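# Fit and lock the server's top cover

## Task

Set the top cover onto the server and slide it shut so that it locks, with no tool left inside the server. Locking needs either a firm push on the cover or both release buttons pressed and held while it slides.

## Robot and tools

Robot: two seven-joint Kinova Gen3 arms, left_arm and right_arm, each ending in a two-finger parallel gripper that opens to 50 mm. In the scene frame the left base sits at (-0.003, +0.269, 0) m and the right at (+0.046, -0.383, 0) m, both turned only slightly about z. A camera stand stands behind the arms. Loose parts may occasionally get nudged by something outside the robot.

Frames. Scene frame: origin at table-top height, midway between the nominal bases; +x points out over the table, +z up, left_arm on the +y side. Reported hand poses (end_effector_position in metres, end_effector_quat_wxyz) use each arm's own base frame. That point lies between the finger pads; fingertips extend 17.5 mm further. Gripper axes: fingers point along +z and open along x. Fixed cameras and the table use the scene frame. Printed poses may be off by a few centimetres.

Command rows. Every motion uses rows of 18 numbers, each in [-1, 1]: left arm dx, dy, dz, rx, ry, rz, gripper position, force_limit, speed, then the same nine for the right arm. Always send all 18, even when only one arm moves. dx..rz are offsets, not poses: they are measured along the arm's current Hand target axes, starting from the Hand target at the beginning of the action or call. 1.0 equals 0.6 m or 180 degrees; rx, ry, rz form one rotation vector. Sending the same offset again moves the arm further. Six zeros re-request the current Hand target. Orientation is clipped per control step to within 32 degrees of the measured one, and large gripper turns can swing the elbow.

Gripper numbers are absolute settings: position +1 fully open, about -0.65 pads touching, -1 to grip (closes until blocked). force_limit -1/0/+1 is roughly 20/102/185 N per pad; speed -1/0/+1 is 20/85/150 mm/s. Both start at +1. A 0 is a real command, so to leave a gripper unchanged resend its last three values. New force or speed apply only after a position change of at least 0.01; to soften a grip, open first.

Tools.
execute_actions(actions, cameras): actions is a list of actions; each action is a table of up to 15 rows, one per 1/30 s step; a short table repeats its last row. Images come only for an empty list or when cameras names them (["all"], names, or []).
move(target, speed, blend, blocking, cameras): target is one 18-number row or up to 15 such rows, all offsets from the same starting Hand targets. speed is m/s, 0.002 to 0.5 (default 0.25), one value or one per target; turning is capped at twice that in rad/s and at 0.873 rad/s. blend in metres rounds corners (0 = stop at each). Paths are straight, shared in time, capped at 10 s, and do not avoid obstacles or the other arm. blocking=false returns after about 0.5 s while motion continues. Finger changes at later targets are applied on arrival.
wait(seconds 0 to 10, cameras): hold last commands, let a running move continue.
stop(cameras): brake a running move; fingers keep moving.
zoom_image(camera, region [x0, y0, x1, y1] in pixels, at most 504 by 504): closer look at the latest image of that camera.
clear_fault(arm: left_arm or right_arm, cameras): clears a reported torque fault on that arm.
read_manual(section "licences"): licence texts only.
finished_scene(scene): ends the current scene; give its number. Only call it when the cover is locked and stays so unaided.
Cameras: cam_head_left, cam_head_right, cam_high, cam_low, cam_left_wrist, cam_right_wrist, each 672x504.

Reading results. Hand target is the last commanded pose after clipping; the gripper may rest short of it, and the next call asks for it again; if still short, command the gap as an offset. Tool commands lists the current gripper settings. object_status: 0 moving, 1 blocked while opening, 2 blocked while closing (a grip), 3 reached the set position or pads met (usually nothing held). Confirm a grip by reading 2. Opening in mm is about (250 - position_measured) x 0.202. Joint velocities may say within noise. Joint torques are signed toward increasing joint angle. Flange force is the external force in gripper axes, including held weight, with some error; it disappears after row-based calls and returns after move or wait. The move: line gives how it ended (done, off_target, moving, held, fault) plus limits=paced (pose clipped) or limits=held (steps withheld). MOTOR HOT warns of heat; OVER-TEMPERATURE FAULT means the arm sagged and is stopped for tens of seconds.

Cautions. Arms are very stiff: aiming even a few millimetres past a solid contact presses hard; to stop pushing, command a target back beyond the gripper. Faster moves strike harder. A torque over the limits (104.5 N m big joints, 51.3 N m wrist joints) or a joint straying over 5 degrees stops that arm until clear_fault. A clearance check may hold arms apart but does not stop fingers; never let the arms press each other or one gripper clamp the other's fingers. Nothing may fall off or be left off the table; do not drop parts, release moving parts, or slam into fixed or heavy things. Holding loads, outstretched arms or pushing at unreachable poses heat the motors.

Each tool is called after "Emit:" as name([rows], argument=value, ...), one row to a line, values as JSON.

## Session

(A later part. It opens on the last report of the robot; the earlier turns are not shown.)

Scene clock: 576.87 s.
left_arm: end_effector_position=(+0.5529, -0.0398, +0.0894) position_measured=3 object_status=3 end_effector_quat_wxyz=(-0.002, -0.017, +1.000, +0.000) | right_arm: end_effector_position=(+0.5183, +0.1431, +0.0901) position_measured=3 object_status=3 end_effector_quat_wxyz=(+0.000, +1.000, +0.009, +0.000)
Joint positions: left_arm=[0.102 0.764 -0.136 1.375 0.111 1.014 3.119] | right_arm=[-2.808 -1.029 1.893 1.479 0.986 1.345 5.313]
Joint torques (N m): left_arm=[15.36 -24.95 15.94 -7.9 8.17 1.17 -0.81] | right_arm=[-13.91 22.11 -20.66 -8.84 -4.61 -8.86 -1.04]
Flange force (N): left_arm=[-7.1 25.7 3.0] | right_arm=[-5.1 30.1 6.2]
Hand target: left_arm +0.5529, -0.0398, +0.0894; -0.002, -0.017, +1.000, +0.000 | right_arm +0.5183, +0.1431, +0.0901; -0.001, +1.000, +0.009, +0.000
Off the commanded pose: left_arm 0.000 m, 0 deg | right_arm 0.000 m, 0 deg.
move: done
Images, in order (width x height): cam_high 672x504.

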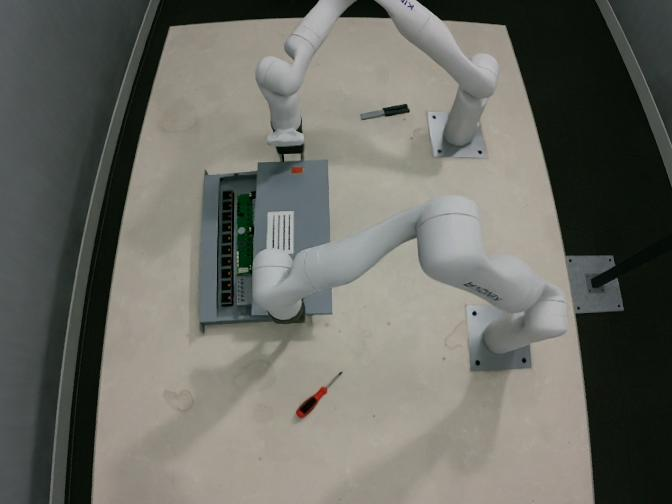

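Emit:
move([
  [0,-0.0013,0,0,0,0,1,1,1, 0,-0.0013,0,0,0,-0.0006,1,1,1],
  [-0.1272,0.0112,0,0,0,-0.0106,1,1,1, 0.1537,-0.0148,0,0,0,-0.0112,1,1,1],
], speed=[0.03,0.07], cameras=["cam_high","cam_head_left","cam_low"])

Emit:
zoom_image(camera="cam_high", region=[190, 150, 340, 340])

Scene clock: 656.87 s.
left_arm: end_effector_position=(+0.6289, -0.0305, +0.0891) position_measured=3 object_status=3 end_effector_quat_wxyz=(-0.002, -0.033, +0.999, +0.000) | right_arm: end_effector_position=(+0.6103, +0.1536, +0.0901) position_measured=3 object_status=3 end_effector_quat_wxyz=(+0.000, +1.000, +0.026, +0.000)
Joint positions: left_arm=[0.065 0.935 -0.134 1.01 0.116 1.207 3.152] | right_arm=[-2.96 -1.149 1.938 1.048 1.024 1.49 5.572]
Joint torques (N m): left_arm=[20.7 -28.51 18.58 -9.08 10.54 1.34 -1.18] | right_arm=[-19.19 27.78 -21.93 -5.82 -7.48 -8.65 -1.25]
Flange force (N): left_arm=[-9.7 30.1 3.3] | right_arm=[-8.1 34.7 6.6]
Hand target: left_arm +0.6289, -0.0305, +0.0891; -0.002, -0.033, +0.999, +0.000 | right_arm +0.6103, +0.1536, +0.0901; +0.000, +1.000, +0.026, +0.000
Off the commanded pose: left_arm 0.000 m, 0 deg | right_arm 0.000 m, 0 deg.
move: done
Images, in order (width x height): cam_head_left 672x504, cam_high 672x504, cam_low 672x504.

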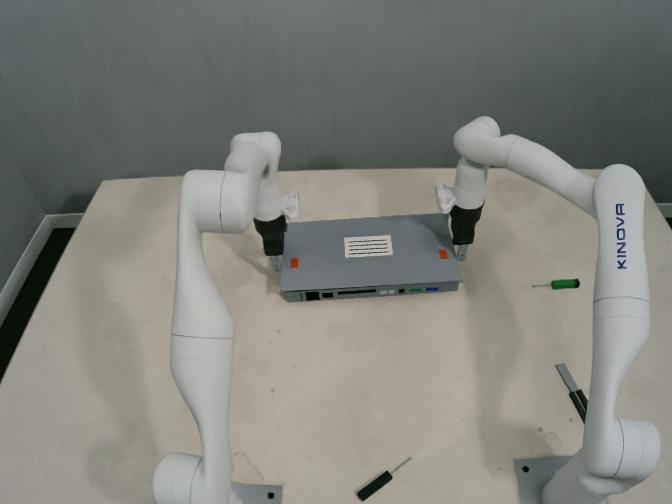

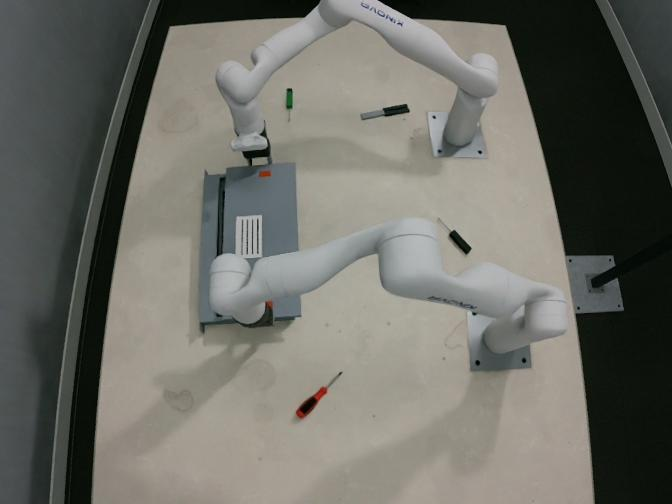

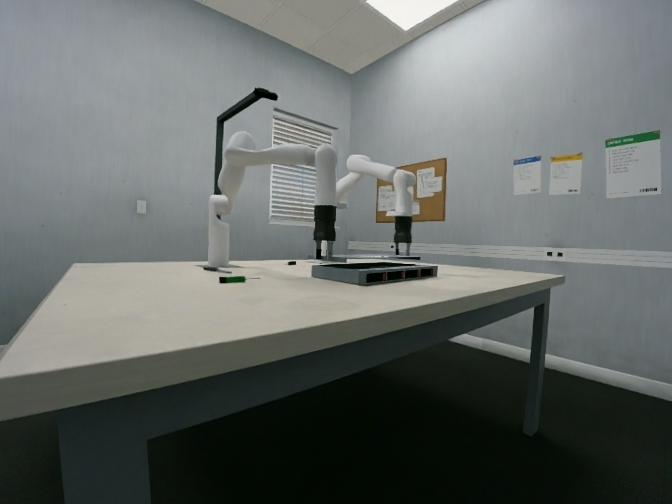

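Scaled by 2.653.

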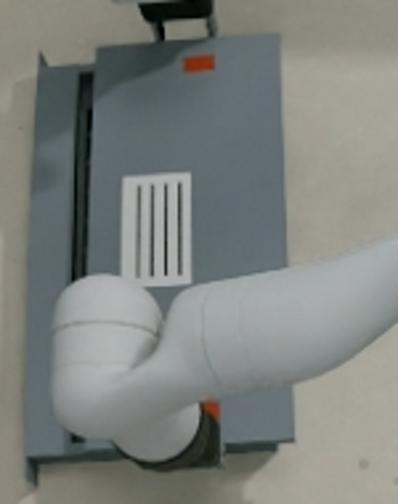

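Emit:
move(target=[0,-0.0003,0.0245,0,0,0,1,1,1, 0,-0.0003,0.0245,0,0,-0.0004,1,1,1], speed=0.05, cameras=["cam_high","cam_head_left","cam_head_right"])

Emit:
zoom_image(camera="cam_high", region=[190, 150, 340, 340])

Emit:
zoom_image(camera="cam_head_left", region=[260, 200, 480, 320])

Emit:
zoom_image(camera="cam_head_right", region=[280, 190, 500, 320])

Scene clock: 689.77 s.
left_arm: end_effector_position=(+0.6289, -0.0307, +0.0745) position_measured=3 object_status=3 end_effector_quat_wxyz=(-0.002, -0.033, +0.999, +0.000) | right_arm: end_effector_position=(+0.6103, +0.1538, +0.0755) position_measured=3 object_status=3 end_effector_quat_wxyz=(+0.000, +1.000, +0.027, +0.000)
Joint positions: left_arm=[0.066 0.951 -0.133 1.027 0.117 1.175 3.15] | right_arm=[-2.957 -1.167 1.946 1.064 1.035 1.466 5.563]
Joint torques (N m): left_arm=[21.32 -28.95 19.22 -9.2 10.82 0.95 -1.08] | right_arm=[-20.35 27.73 -22.81 -5 -7.84 -8.86 -0.88]
Flange force (N): left_arm=[-10.7 31.1 3.2] | right_arm=[-7.4 35.8 6.6]
Hand target: left_arm +0.6289, -0.0307, +0.0744; -0.002, -0.033, +0.999, +0.000 | right_arm +0.6103, +0.1538, +0.0754; -0.001, +1.000, +0.027, +0.000
Off the commanded pose: left_arm 0.000 m, 0 deg | right_arm 0.000 m, 0 deg.
move: done
Images, in order (width x height): cam_head_left 672x504, cam_head_right 672x504, cam_high 672x504.

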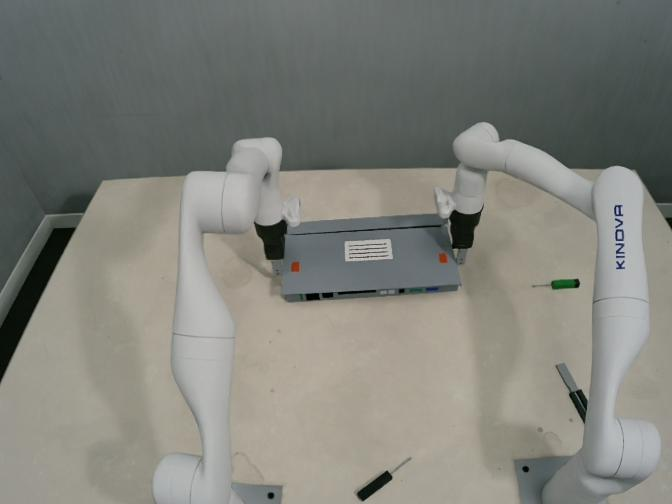

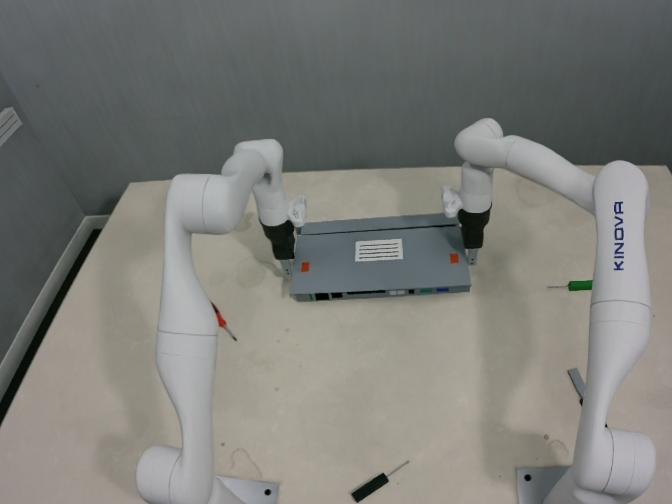

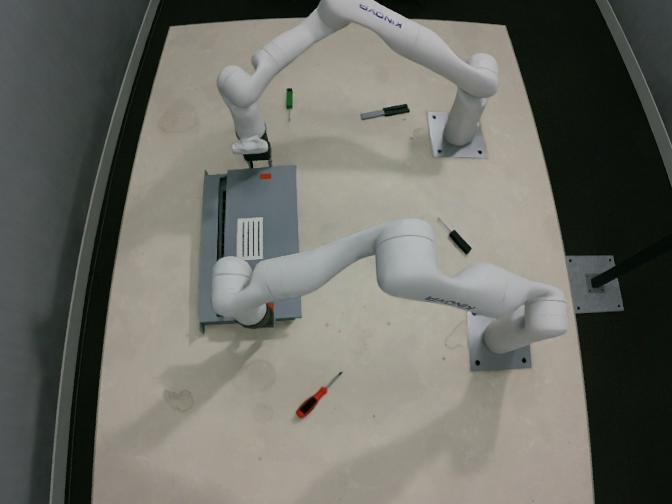

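Scaled by 2.653.

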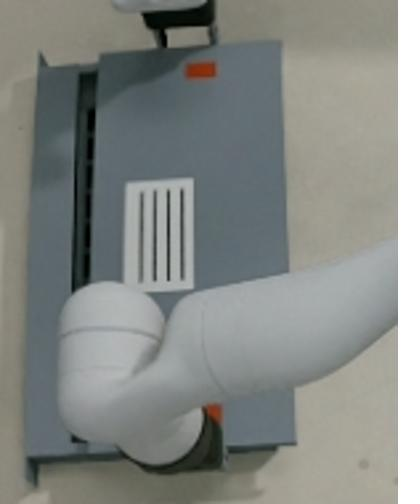

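Scaled by 2.291.

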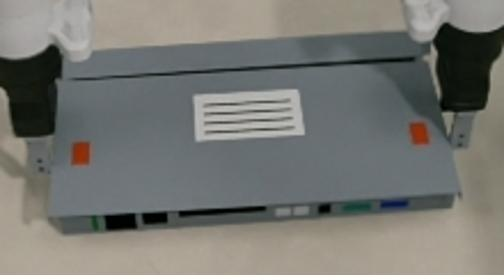

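Scaled by 2.291.

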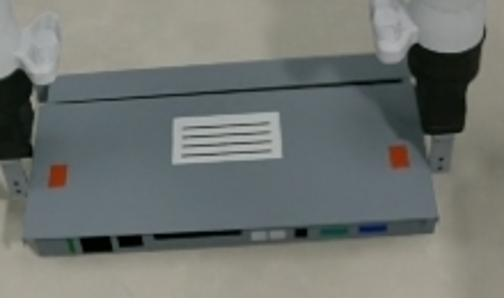

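Emit:
move(target=[-0.0133,-0.0003,0.0015,0,0,-0.0022,1,1,1, 0.0175,-0.0003,0.0025,0,0,-0.0025,1,1,1], speed=0.05, cameras=["cam_high"])

Emit:
zoom_image(camera="cam_high", region=[190, 150, 340, 340])

Scene clock: 708.17 s.
left_arm: end_effector_position=(+0.6369, -0.0303, +0.0735) position_measured=3 object_status=3 end_effector_quat_wxyz=(-0.002, -0.037, +0.999, +0.000) | right_arm: end_effector_position=(+0.6208, +0.1545, +0.0739) position_measured=3 object_status=3 end_effector_quat_wxyz=(-0.001, +1.000, +0.031, +0.000)
Joint positions: left_arm=[0.063 0.972 -0.133 0.983 0.118 1.197 3.159] | right_arm=[-2.977 -1.184 1.951 1.007 1.041 1.481 5.601]
Joint torques (N m): left_arm=[22.14 -29.22 19.66 -10.06 11.46 0.55 -0.9] | right_arm=[-21.91 27.98 -23.25 -3.43 -8.61 -8.47 -0.52]
Flange force (N): left_arm=[-8.1 32.6 2.9] | right_arm=[-5.3 36.6 6.3]
Hand target: left_arm +0.6369, -0.0303, +0.0735; -0.002, -0.037, +0.999, +0.000 | right_arm +0.6208, +0.1545, +0.0739; -0.001, +1.000, +0.031, +0.000
Off the commanded pose: left_arm 0.000 m, 0 deg | right_arm 0.000 m, 0 deg.
move: done
Images, in order (width x height): cam_high 672x504.

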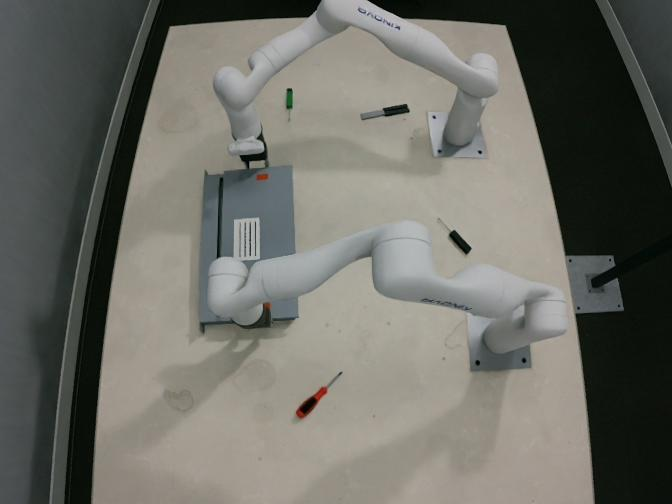

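Scaled by 2.653.

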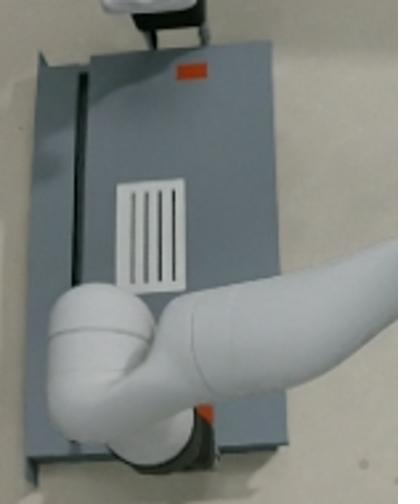

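Emit:
move([
  [0.0025,0,0,0,0,-0.0022,1,1,1, 0.0025,0,0,0,0,-0.0024,1,1,1],
  [0.0025,0,0.0105,0,0,-0.0022,1,1,1, 0.0025,0,0.0105,0,0,-0.0024,1,1,1],
], speed=0.03, cameras=["cam_left_wrist","cam_right_wrist"])

Scene clock: 723.13 s.
left_arm: end_effector_position=(+0.6354, -0.0304, +0.0672) position_measured=3 object_status=3 end_effector_quat_wxyz=(-0.002, -0.040, +0.999, +0.000) | right_arm: end_effector_position=(+0.6223, +0.1547, +0.0677) position_measured=3 object_status=3 end_effector_quat_wxyz=(-0.001, +0.999, +0.035, +0.000)
Joint positions: left_arm=[0.064 0.975 -0.135 0.998 0.121 1.179 3.164] | right_arm=[-2.979 -1.194 1.953 1.005 1.048 1.474 5.61]
Joint torques (N m): left_arm=[22.41 -29.35 20.06 -10.56 11.76 -0.17 -0.66] | right_arm=[-22.3 15.93 -19.16 0.78 -9.28 -7.63 -0.11]
Flange force (N): left_arm=[-7.9 33.5 2.1] | right_arm=[-3.7 36.1 -12.7]
Hand target: left_arm +0.6354, -0.0305, +0.0672; -0.002, -0.040, +0.999, +0.000 | right_arm +0.6223, +0.1546, +0.0676; -0.001, +0.999, +0.035, +0.000
Off the commanded pose: left_arm 0.000 m, 0 deg | right_arm 0.000 m, 0 deg.
move: done
Images, in order (width x height): cam_left_wrist 672x504, cam_right_wrist 672x504.

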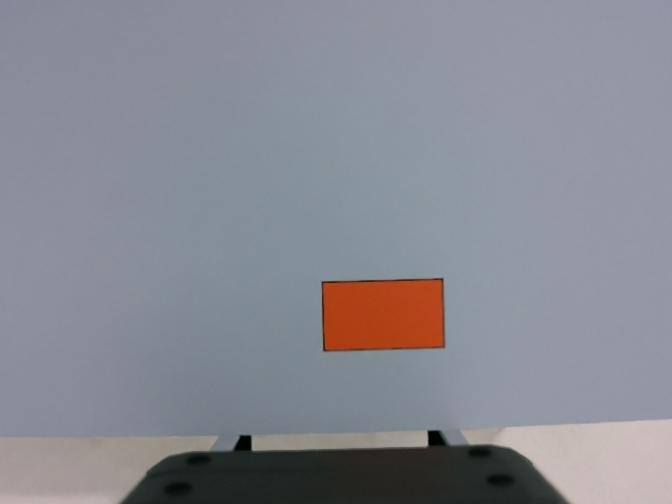

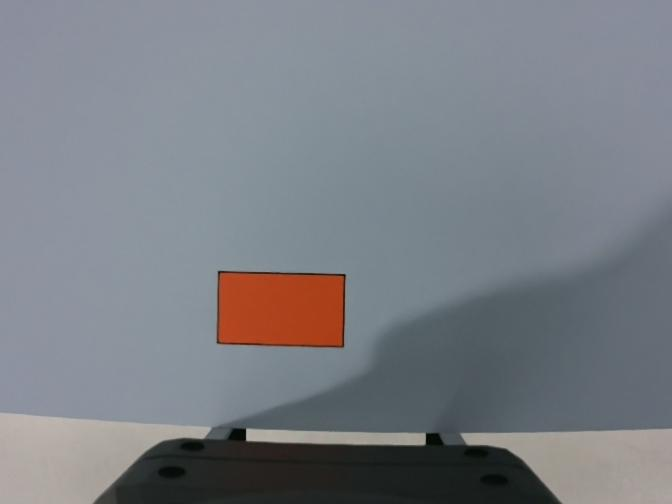

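Emit:
move(target=[0,-0.0025,0.0005,0,0,0,1,1,1, 0,0.0025,-0.0012,0,0,0,1,1,1], speed=0.03)

Emit:
move(target=[0,-0.0017,0.0010,0,0,0,1,1,1, 0,0.0017,0.001,0,0,0,1,1,1], speed=0.03)

Scene clock: 736.93 s.
left_arm: end_effector_position=(+0.6355, -0.0321, +0.0669) position_measured=3 object_status=3 end_effector_quat_wxyz=(-0.002, -0.040, +0.999, +0.000) | right_arm: end_effector_position=(+0.6224, +0.1531, +0.0682) position_measured=3 object_status=3 end_effector_quat_wxyz=(+0.000, +0.999, +0.035, +0.000)
Joint positions: left_arm=[0.067 0.976 -0.135 0.997 0.121 1.179 3.166] | right_arm=[-2.976 -1.193 1.953 1.006 1.047 1.475 5.612]
Joint torques (N m): left_arm=[21.38 -29.34 19.27 -10.55 11.29 0 -0.64] | right_arm=[-22.05 24.6 -22.16 -1.53 -9.4 -7.44 -0.06]
Flange force (N): left_arm=[-6.9 32.0 2.6] | right_arm=[-3.9 35.7 2.2]
Hand target: left_arm +0.6355, -0.0320, +0.0669; -0.002, -0.040, +0.999, +0.000 | right_arm +0.6224, +0.1531, +0.0683; +0.000, +0.999, +0.035, +0.000
Off the commanded pose: left_arm 0.000 m, 0 deg | right_arm 0.000 m, 0 deg.
move: done

Scene clock: 737.63 s.
left_arm: end_effector_position=(+0.6356, -0.0330, +0.0663) position_measured=3 object_status=3 end_effector_quat_wxyz=(-0.002, -0.040, +0.999, +0.000) | right_arm: end_effector_position=(+0.6225, +0.1522, +0.0678) position_measured=3 object_status=3 end_effector_quat_wxyz=(-0.001, +0.999, +0.035, +0.000)
Joint positions: left_arm=[0.068 0.977 -0.135 0.997 0.121 1.178 3.168] | right_arm=[-2.974 -1.193 1.953 1.007 1.047 1.474 5.612]
Joint torques (N m): left_arm=[21.11 -29.34 19 -10.6 11.23 -0.08 -0.53] | right_arm=[-22.79 25.13 -22.94 -1.76 -9.42 -8.01 0.02]
Flange force (N): left_arm=[-6.8 31.7 2.5] | right_arm=[-5.0 36.9 2.8]
Hand target: left_arm +0.6356, -0.0330, +0.0663; -0.002, -0.040, +0.999, +0.000 | right_arm +0.6225, +0.1521, +0.0677; -0.001, +0.999, +0.035, +0.000
Off the commanded pose: left_arm 0.000 m, 0 deg | right_arm 0.000 m, 0 deg.
move: done

Emit:
move(target=[0,0,0.003,0,0,0,1,1,1, 0,0,0.0035,0,0,0,1,1,1], speed=0.03)

Scene clock: 742.67 s.
left_arm: end_effector_position=(+0.6355, -0.0330, +0.0645) position_measured=3 object_status=3 end_effector_quat_wxyz=(-0.002, -0.040, +0.999, +0.000) | right_arm: end_effector_position=(+0.6225, +0.1521, +0.0657) position_measured=3 object_status=3 end_effector_quat_wxyz=(-0.001, +0.999, +0.035, +0.000)
Joint positions: left_arm=[0.068 0.979 -0.135 0.999 0.121 1.174 3.168] | right_arm=[-2.974 -1.196 1.954 1.009 1.049 1.47 5.611]
Joint torques (N m): left_arm=[18.48 -29.02 16.79 -9.76 9.75 0.52 -0.51] | right_arm=[-25.26 25.11 -24.77 -1.58 -10.26 -9.29 0.1]
Flange force (N): left_arm=[-7.8 27.5 2.9] | right_arm=[-6.1 40.9 2.6]
Hand target: left_arm +0.6355, -0.0330, +0.0645; -0.002, -0.040, +0.999, +0.000 | right_arm +0.6225, +0.1521, +0.0657; -0.001, +0.999, +0.035, +0.000
Off the commanded pose: left_arm 0.000 m, 0 deg | right_arm 0.000 m, 0 deg.
move: done

Emit:
move([
  [0,-0.001,0,0,0,0,1,1,1, 0,0.001,0,0,0,0,1,1,1],
  [0,-0.001,0.0035,0,0,0,1,1,1, 0,0.001,0.0035,0,0,0,1,1,1],
], speed=0.03)

Scene clock: 753.07 s.
left_arm: end_effector_position=(+0.6356, -0.0336, +0.0624) position_measured=3 object_status=3 end_effector_quat_wxyz=(-0.002, -0.040, +0.999, +0.000) | right_arm: end_effector_position=(+0.6225, +0.1515, +0.0636) position_measured=3 object_status=3 end_effector_quat_wxyz=(-0.001, +0.999, +0.035, +0.000)
Joint positions: left_arm=[0.069 0.982 -0.134 1 0.122 1.17 3.168] | right_arm=[-2.972 -1.198 1.955 1.012 1.051 1.467 5.61]
Joint torques (N m): left_arm=[20.72 -29.62 18.76 -11.07 11.21 -0.52 -0.15] | right_arm=[-22.57 27.78 -23.79 -1.74 -9.29 -7.78 0.26]
Flange force (N): left_arm=[-5.8 31.8 2.4] | right_arm=[-2.1 35.7 7.0]
Hand target: left_arm +0.6356, -0.0336, +0.0624; -0.002, -0.040, +0.999, +0.000 | right_arm +0.6225, +0.1515, +0.0635; +0.000, +0.999, +0.035, +0.000
Off the commanded pose: left_arm 0.000 m, 0 deg | right_arm 0.000 m, 0 deg.
move: done

Emit:
move(target=[0,0,0.003,0,0,0,1,1,1, 0,0,0.005,0,0,0,1,1,1], speed=0.03)

Emit:
move(target=[0,0,0.0035,0,0,0,1,1,1, 0,0,0.0035,0,0,0,1,1,1], speed=0.03)

Scene clock: 766.50 s.
left_arm: end_effector_position=(+0.6356, -0.0336, +0.0606) position_measured=3 object_status=3 end_effector_quat_wxyz=(-0.002, -0.040, +0.999, +0.000) | right_arm: end_effector_position=(+0.6225, +0.1515, +0.0606) position_measured=3 object_status=3 end_effector_quat_wxyz=(+0.000, +0.999, +0.035, +0.000)
Joint positions: left_arm=[0.069 0.984 -0.134 1.002 0.122 1.166 3.168] | right_arm=[-2.972 -1.202 1.957 1.015 1.053 1.462 5.609]
Joint torques (N m): left_arm=[20.59 -30.05 18.67 -10.92 11.03 -0.26 -0.41] | right_arm=[-22.96 27.08 -23.56 -1.62 -9.07 -7.83 0.25]
Flange force (N): left_arm=[-6.8 31.1 3.3] | right_arm=[-3.5 36.5 5.8]
Hand target: left_arm +0.6356, -0.0336, +0.0606; -0.002, -0.040, +0.999, +0.000 | right_arm +0.6225, +0.1515, +0.0605; +0.000, +0.999, +0.035, +0.000
Off the commanded pose: left_arm 0.000 m, 0 deg | right_arm 0.000 m, 0 deg.
move: done

Scene clock: 767.20 s.
left_arm: end_effector_position=(+0.6356, -0.0336, +0.0586) position_measured=3 object_status=3 end_effector_quat_wxyz=(-0.002, -0.040, +0.999, +0.000) | right_arm: end_effector_position=(+0.6225, +0.1515, +0.0585) position_measured=3 object_status=3 end_effector_quat_wxyz=(-0.001, +0.999, +0.035, +0.000)
Joint positions: left_arm=[0.069 0.986 -0.134 1.004 0.122 1.162 3.168] | right_arm=[-2.972 -1.205 1.958 1.017 1.054 1.458 5.607]
Joint torques (N m): left_arm=[20.63 -25.67 18.76 -10.15 11.09 -1.7 -0.28] | right_arm=[-23.11 27.27 -23.62 -1.59 -8.93 -7.9 0.27]
Flange force (N): left_arm=[-4.4 31.7 -5.4] | right_arm=[-3.6 36.8 5.9]
Hand target: left_arm +0.6356, -0.0336, +0.0585; -0.002, -0.040, +0.999, +0.000 | right_arm +0.6225, +0.1515, +0.0585; -0.001, +0.999, +0.035, +0.000
Off the commanded pose: left_arm 0.000 m, 0 deg | right_arm 0.000 m, 0 deg.
move: done

Emit:
move(target=[0,0,0.0015,0,0,0,1,1,1, 0,0,0.0017,0,0,0,1,1,1], speed=0.02, cameras=["cam_high","cam_left_wrist","cam_right_wrist","cam_head_left","cam_head_right"])

Emit:
zoom_image(camera="cam_high", region=[190, 150, 340, 340])

Emit:
zoom_image(camera="cam_head_left", region=[260, 200, 480, 320])

Emit:
zoom_image(camera="cam_head_right", region=[280, 190, 500, 320])

Scene clock: 778.10 s.
left_arm: end_effector_position=(+0.6356, -0.0336, +0.0576) position_measured=3 object_status=3 end_effector_quat_wxyz=(-0.002, -0.040, +0.999, +0.000) | right_arm: end_effector_position=(+0.6225, +0.1515, +0.0574) position_measured=3 object_status=3 end_effector_quat_wxyz=(+0.000, +0.999, +0.035, +0.000)
Joint positions: left_arm=[0.069 0.987 -0.134 1.005 0.122 1.16 3.168] | right_arm=[-2.972 -1.206 1.959 1.018 1.055 1.457 5.607]
Joint torques (N m): left_arm=[20.98 -19.62 19.19 -8.75 11.23 -2.37 -0.25] | right_arm=[-23.14 27.27 -23.6 -1.57 -8.93 -8.02 0.26]
Flange force (N): left_arm=[0.9 33.0 -15.1] | right_arm=[-3.3 36.8 5.7]
Hand target: left_arm +0.6356, -0.0336, +0.0576; -0.002, -0.040, +0.999, +0.000 | right_arm +0.6225, +0.1515, +0.0574; +0.000, +0.999, +0.035, +0.000
Off the commanded pose: left_arm 0.000 m, 0 deg | right_arm 0.000 m, 0 deg.
move: done
Images, in order (width x height): cam_head_left 672x504, cam_head_right 672x504, cam_high 672x504, cam_left_wrist 672x504, cam_right_wrist 672x504.

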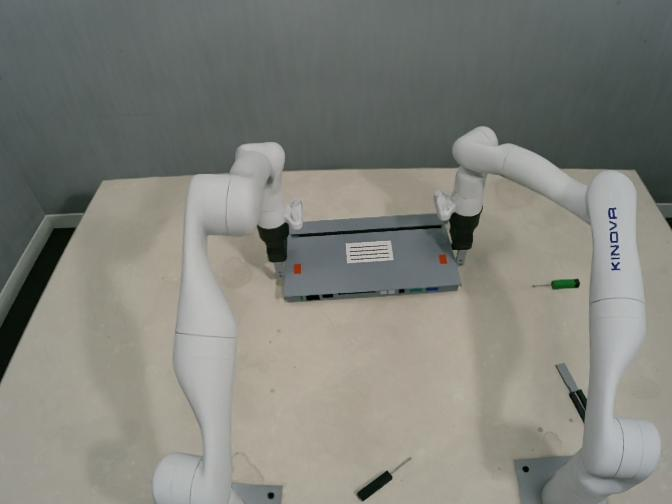

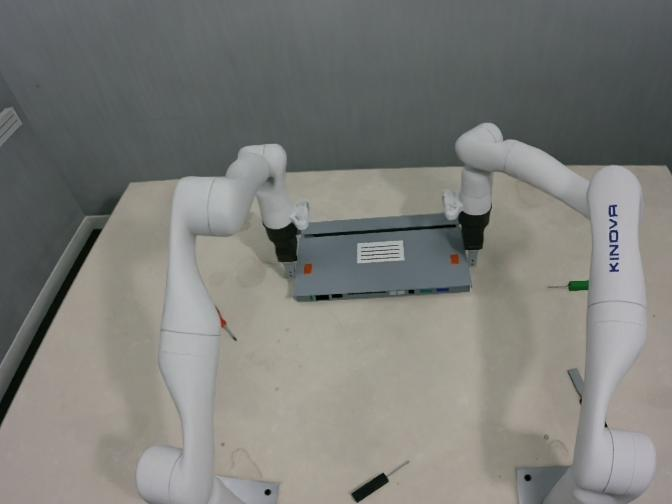

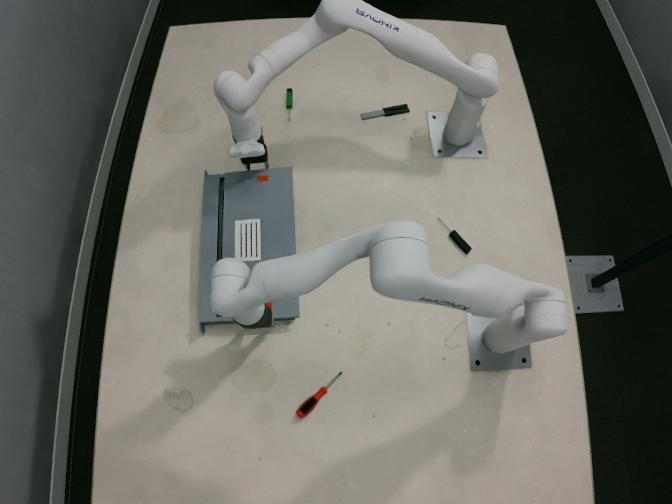

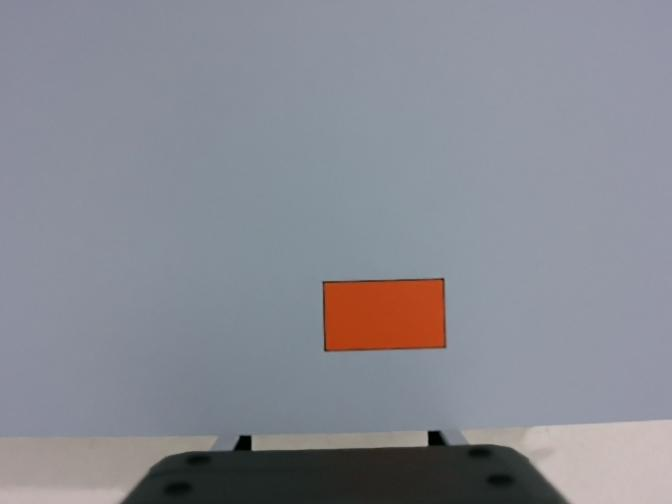

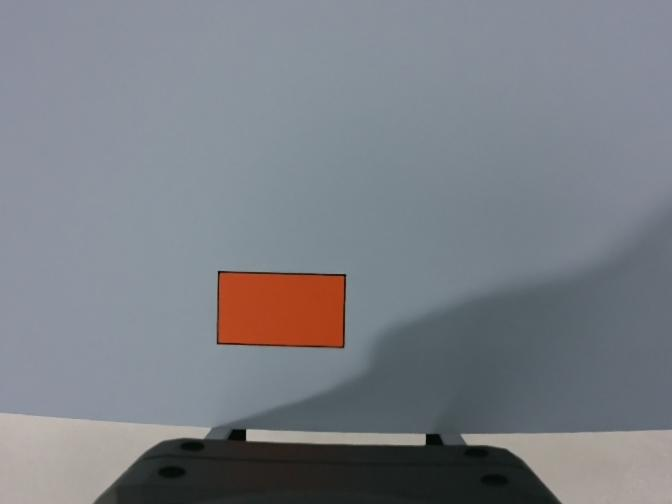

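Scaled by 2.653.

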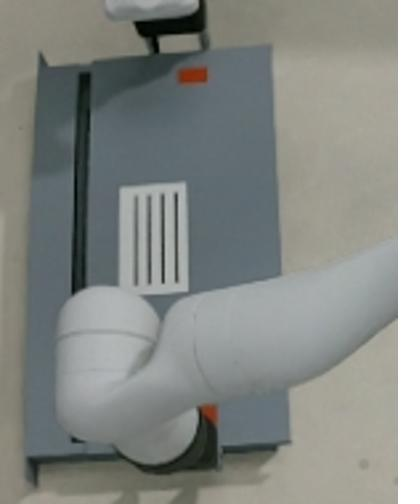

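Scaled by 2.291.

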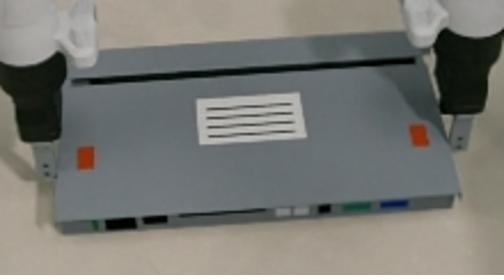

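Scaled by 2.291.

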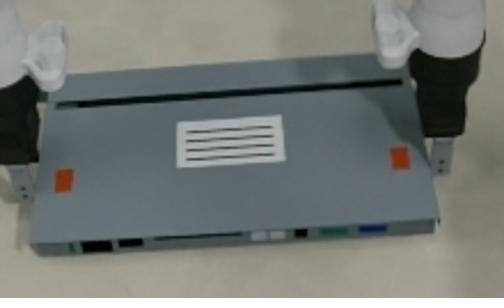

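Emit:
zoom_image(camera="cam_head_left", region=[270, 260, 340, 312])

Emit:
zoom_image(camera="cam_head_right", region=[420, 255, 490, 307])

Scaled by 7.200.

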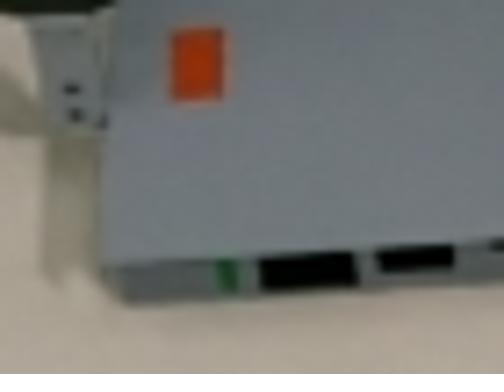

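Scaled by 7.200.

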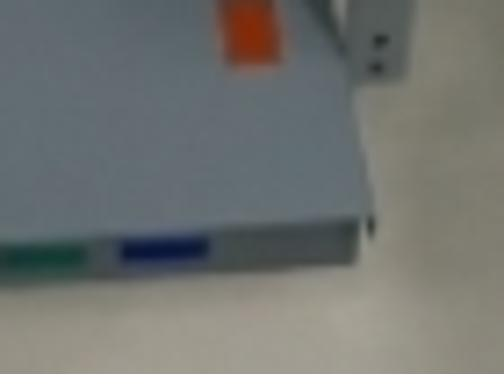

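Emit:
move(target=[0,0,0,0,0,0,1,1,1, 0,0,0.0025,0,0,0,1,1,1], speed=0.02)

Emit:
move(target=[0,0,0,0,0,0,1,1,1, 0,0,0.0025,0,0,0,1,1,1], speed=0.02)

Scene clock: 846.87 s.
left_arm: end_effector_position=(+0.6356, -0.0336, +0.0576) position_measured=3 object_status=3 end_effector_quat_wxyz=(-0.002, -0.040, +0.999, +0.000) | right_arm: end_effector_position=(+0.6226, +0.1515, +0.0560) position_measured=3 object_status=3 end_effector_quat_wxyz=(-0.001, +0.999, +0.035, +0.000)
Joint positions: left_arm=[0.069 0.987 -0.134 1.005 0.122 1.16 3.168] | right_arm=[-2.971 -1.208 1.959 1.019 1.056 1.454 5.606]
Joint torques (N m): left_arm=[20.93 -18.96 19.26 -8.49 11.22 -2.36 -0.36] | right_arm=[-23.76 16.89 -20.36 -0.3 -8.37 -9.63 0.16]
Flange force (N): left_arm=[1.1 32.8 -16.1] | right_arm=[-9.8 39.0 -13.2]
Hand target: left_arm +0.6356, -0.0336, +0.0576; -0.002, -0.040, +0.999, +0.000 | right_arm +0.6225, +0.1515, +0.0559; -0.001, +0.999, +0.035, +0.000
Off the commanded pose: left_arm 0.000 m, 0 deg | right_arm 0.000 m, 0 deg.
move: done

Scene clock: 847.57 s.
left_arm: end_effector_position=(+0.6356, -0.0336, +0.0576) position_measured=3 object_status=3 end_effector_quat_wxyz=(-0.002, -0.040, +0.999, +0.000) | right_arm: end_effector_position=(+0.6225, +0.1515, +0.0544) position_measured=3 object_status=3 end_effector_quat_wxyz=(-0.001, +0.999, +0.035, +0.000)
Joint positions: left_arm=[0.069 0.987 -0.134 1.005 0.122 1.16 3.168] | right_arm=[-2.971 -1.21 1.96 1.021 1.058 1.452 5.605]
Joint torques (N m): left_arm=[20.96 -18.99 19.28 -8.47 11.23 -2.42 -0.3] | right_arm=[-24.01 15.84 -19.98 1.46 -9.32 -8.05 0.17]
Flange force (N): left_arm=[0.7 32.9 -16.2] | right_arm=[-4.4 38.5 -13.0]
Hand target: left_arm +0.6356, -0.0336, +0.0576; -0.002, -0.040, +0.999, +0.000 | right_arm +0.6225, +0.1515, +0.0544; -0.001, +0.999, +0.035, +0.000
Off the commanded pose: left_arm 0.000 m, 0 deg | right_arm 0.000 m, 0 deg.
move: done

Emit:
move([
  [0,0.005,0,0,0,0,1,1,1, 0,0.005,0,0,0,0,1,1,1],
  [0,0.025,-0.015,0,0,0,1,1,1, 0,0.025,-0.015,0,0,0,1,1,1],
], speed=[0.02,0.06], cameras=["cam_left_wrist","cam_right_wrist","cam_head_left","cam_head_right"])

Emit:
zoom_image(camera="cam_head_left", region=[260, 200, 480, 320])

Emit:
zoom_image(camera="cam_head_right", region=[280, 190, 500, 320])

Scene clock: 859.33 s.
left_arm: end_effector_position=(+0.6344, -0.0186, +0.0665) position_measured=3 object_status=3 end_effector_quat_wxyz=(-0.002, -0.040, +0.999, +0.000) | right_arm: end_effector_position=(+0.6236, +0.1366, +0.0634) position_measured=3 object_status=3 end_effector_quat_wxyz=(-0.001, +0.999, +0.035, +0.000)
Joint positions: left_arm=[0.046 0.973 -0.134 1.007 0.12 1.173 3.145] | right_arm=[-2.944 -1.195 1.954 1.026 1.05 1.462 5.627]
Joint torques (N m): left_arm=[-0.4 -26.12 0.86 -7.57 0.11 0.03 -0.47] | right_arm=[-1.06 27.08 -7.84 -6.07 0.14 -0.16 -0.21]
Flange force (N): left_arm=[-6.6 -2.1 -0.9] | right_arm=[-6.2 2.9 3.7]
Hand target: left_arm +0.6344, -0.0186, +0.0666; -0.002, -0.040, +0.999, +0.000 | right_arm +0.6236, +0.1365, +0.0634; -0.001, +0.999, +0.035, +0.000
Off the commanded pose: left_arm 0.000 m, 0 deg | right_arm 0.000 m, 0 deg.
move: done
Images, in order (width x height): cam_head_left 672x504, cam_head_right 672x504, cam_left_wrist 672x504, cam_right_wrist 672x504.

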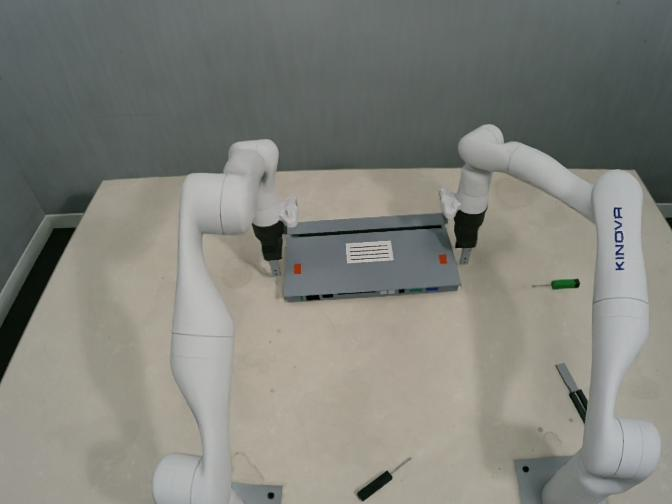

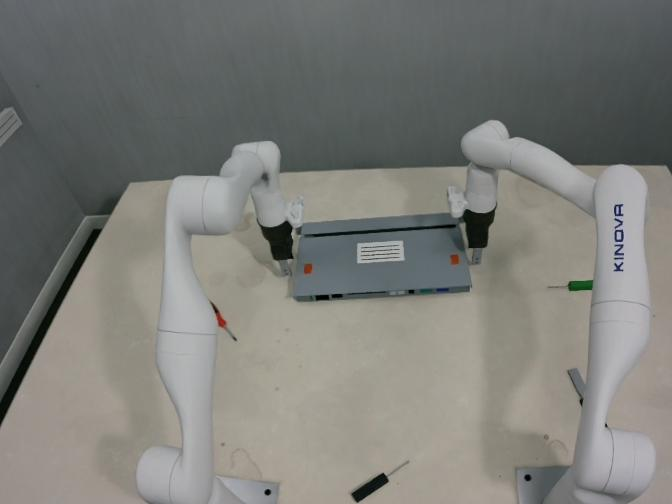

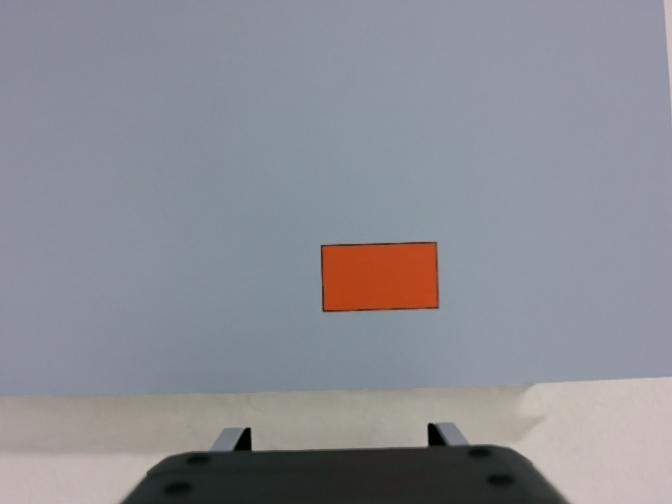

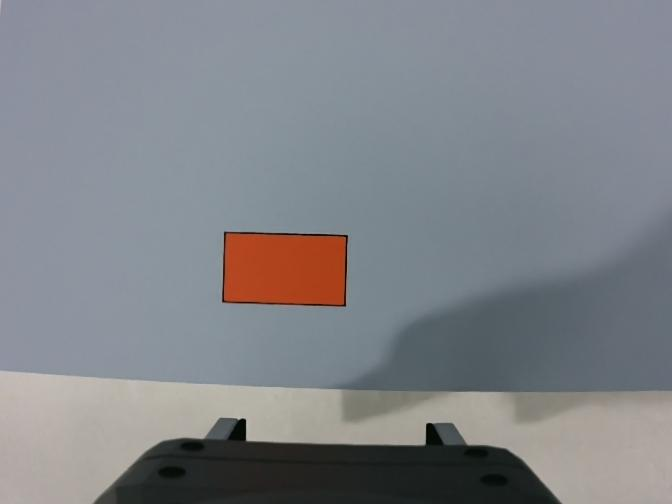

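Scaled by 2.291.

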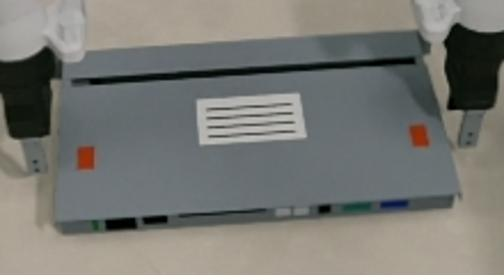

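Scaled by 2.291.

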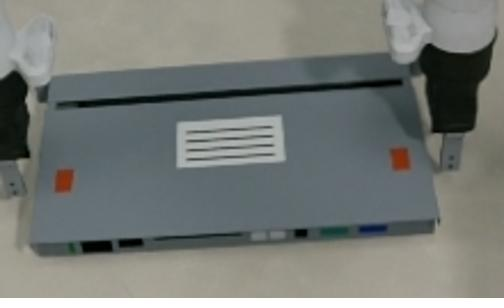

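Emit:
zoom_image(camera="cam_right_wrist", region=[200, 210, 370, 330])

Emit:
zoom_image(camera="cam_left_wrist", region=[300, 220, 470, 340])

Emit:
zoom_image(camera="cam_head_right", region=[415, 250, 485, 302])

Emit:
zoom_image(camera="cam_head_left", region=[270, 260, 340, 312])

Scaled by 2.965.

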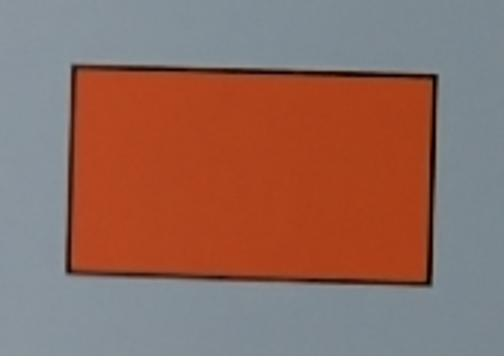

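Scaled by 2.965.

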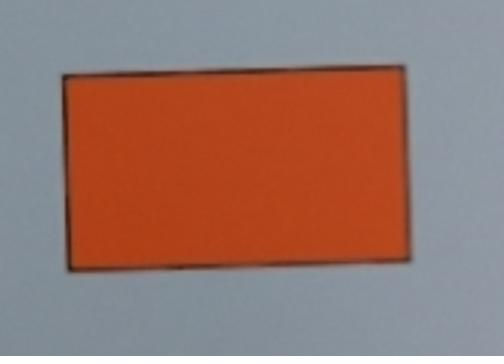

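Scaled by 7.200.

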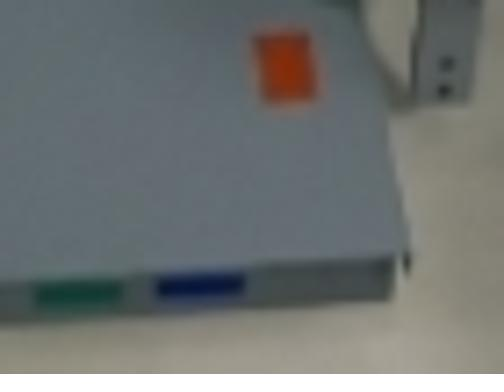

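Scaled by 7.200.

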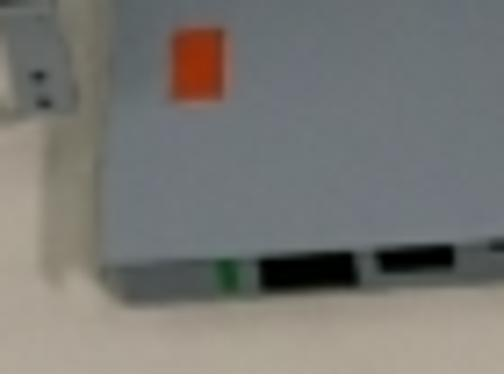

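Emit:
move([
  [0,0.03,-0.1,0,0,0,-1,-0.5,0, 0,0.03,-0.1,0,0,0,-1,-0.5,0],
  [0.1952,-0.0907,-0.11,0,0,0,-1,-0.5,0, -0.1998,-0.0965,-0.11,0,0,0,-1,-0.5,0],
  [0.1952,-0.0907,0.0217,0,0,0,-1,-0.5,0, -0.1998,-0.0965,0.0165,0,0,0,-1,-0.5,0],
], speed=[0.2,0.2,0.12], blend=[0.03,0.02,0], cameras=["cam_left_wrist","cam_right_wrist","cam_high"])

Scene clock: 947.17 s.
left_arm: end_effector_position=(+0.5220, -0.0823, +0.0541) position_measured=252 object_status=3 end_effector_quat_wxyz=(-0.002, -0.040, +0.999, +0.000) | right_arm: end_effector_position=(+0.5000, +0.1860, +0.0536) position_measured=252 object_status=3 end_effector_quat_wxyz=(+0.000, +0.999, +0.035, +0.000)
Joint positions: left_arm=[0.19 0.765 -0.138 1.514 0.125 0.876 3.232] | right_arm=[-2.895 -1.076 1.924 1.529 1.038 1.282 5.239]
Joint torques (N m): left_arm=[-0.42 -21.77 0.75 -6.25 0.08 -0.05 -0.24] | right_arm=[-1.09 22.09 -8.7 -5.97 0.1 -0.24 -0.09]
Flange force (N): left_arm=[-3.9 -2.3 -0.8] | right_arm=[-3.4 3.3 3.3]
Hand target: left_arm +0.5220, -0.0823, +0.0540; -0.002, -0.040, +0.999, +0.000 | right_arm +0.5000, +0.1860, +0.0535; +0.000, +0.999, +0.035, +0.000
Off the commanded pose: left_arm 0.000 m, 0 deg | right_arm 0.000 m, 0 deg.
move: done
Images, in order (width x height): cam_high 672x504, cam_left_wrist 672x504, cam_right_wrist 672x504.

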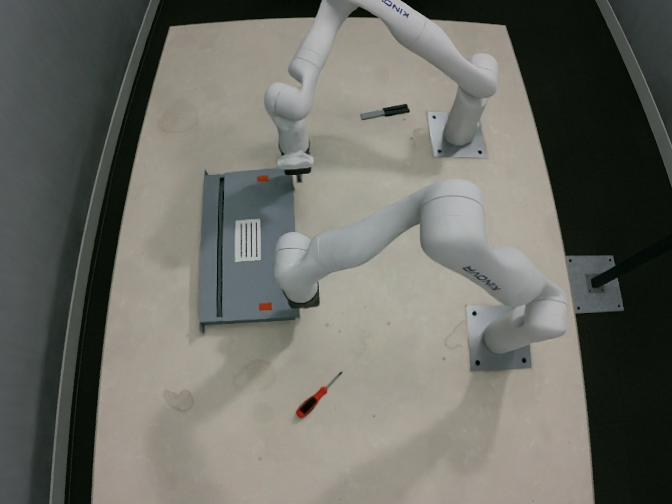

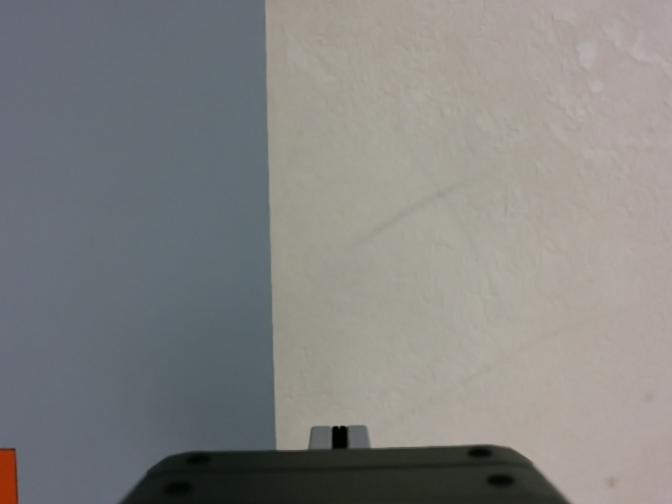

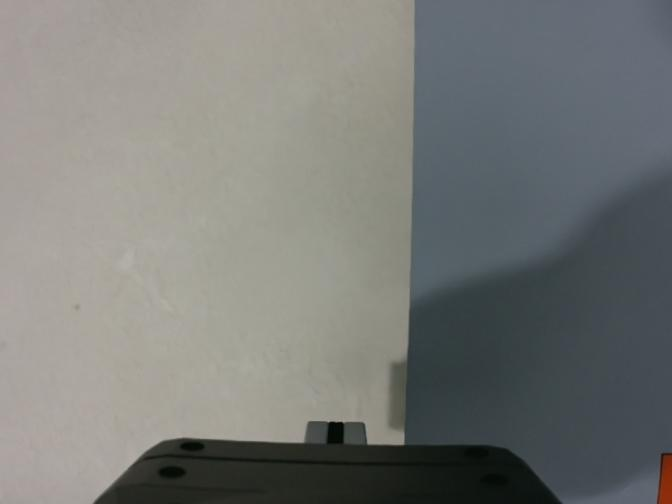

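Emit:
zoom_image(camera="cam_high", region=[190, 150, 340, 340])

Scaled by 2.653.

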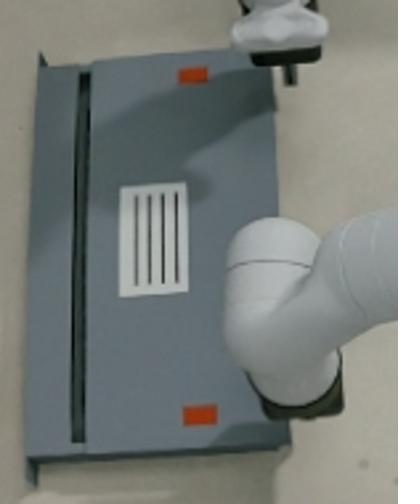

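Emit:
move([
  [-0.0117,0,0,0,0,0,-1,-0.5,0, 0.0117,0,0,0,0,0,-1,-0.5,0],
  [-0.0183,0,0,0,0,0,-1,-0.5,0, 0.0192,0,0,0,0,0,-1,-0.5,0],
], speed=[0.05,0.02])

Emit:
move(target=[-0.0033,0,0,0,0,0,-1,-0.5,0, 0.0033,0,0,0,0,0,-1,-0.5,0], speed=0.02)

Scene clock: 976.67 s.
left_arm: end_effector_position=(+0.5329, -0.0814, +0.0540) position_measured=252 object_status=3 end_effector_quat_wxyz=(-0.002, -0.040, +0.999, +0.000) | right_arm: end_effector_position=(+0.5114, +0.1868, +0.0535) position_measured=252 object_status=3 end_effector_quat_wxyz=(-0.001, +0.999, +0.035, +0.000)
Joint positions: left_arm=[0.184 0.784 -0.137 1.471 0.124 0.899 3.231] | right_arm=[-2.906 -1.089 1.928 1.484 1.039 1.298 5.267]
Joint torques (N m): left_arm=[-0.65 -22.63 0.45 -7.35 0.02 -0.63 -0.3] | right_arm=[-0.96 23.01 -8.79 -6.66 0.66 -0.66 0.02]
Flange force (N): left_arm=[-2.1 -2.3 -0.7] | right_arm=[-5.4 3.3 3.2]
Hand target: left_arm +0.5329, -0.0814, +0.0540; -0.002, -0.040, +0.999, +0.000 | right_arm +0.5115, +0.1868, +0.0535; -0.001, +0.999, +0.035, +0.000
Off the commanded pose: left_arm 0.000 m, 0 deg | right_arm 0.000 m, 0 deg.
move: done

Scene clock: 977.37 s.
left_arm: end_effector_position=(+0.5349, -0.0812, +0.0540) position_measured=252 object_status=3 end_effector_quat_wxyz=(-0.002, -0.040, +0.999, +0.000) | right_arm: end_effector_position=(+0.5134, +0.1870, +0.0535) position_measured=252 object_status=3 end_effector_quat_wxyz=(+0.000, +0.999, +0.035, +0.000)
Joint positions: left_arm=[0.183 0.788 -0.137 1.463 0.124 0.904 3.231] | right_arm=[-2.908 -1.092 1.929 1.476 1.039 1.3 5.272]
Joint torques (N m): left_arm=[-0.59 -22.49 0.67 -7.29 0.11 -0.61 -0.3] | right_arm=[-0.95 23.09 -8.79 -6.65 0.64 -0.67 -0.05]
Flange force (N): left_arm=[-2.0 -2.2 -1.1] | right_arm=[-5.2 3.4 3.1]
Hand target: left_arm +0.5349, -0.0812, +0.0540; -0.002, -0.040, +0.999, +0.000 | right_arm +0.5134, +0.1870, +0.0535; +0.000, +0.999, +0.035, +0.000
Off the commanded pose: left_arm 0.000 m, 0 deg | right_arm 0.000 m, 0 deg.
move: done


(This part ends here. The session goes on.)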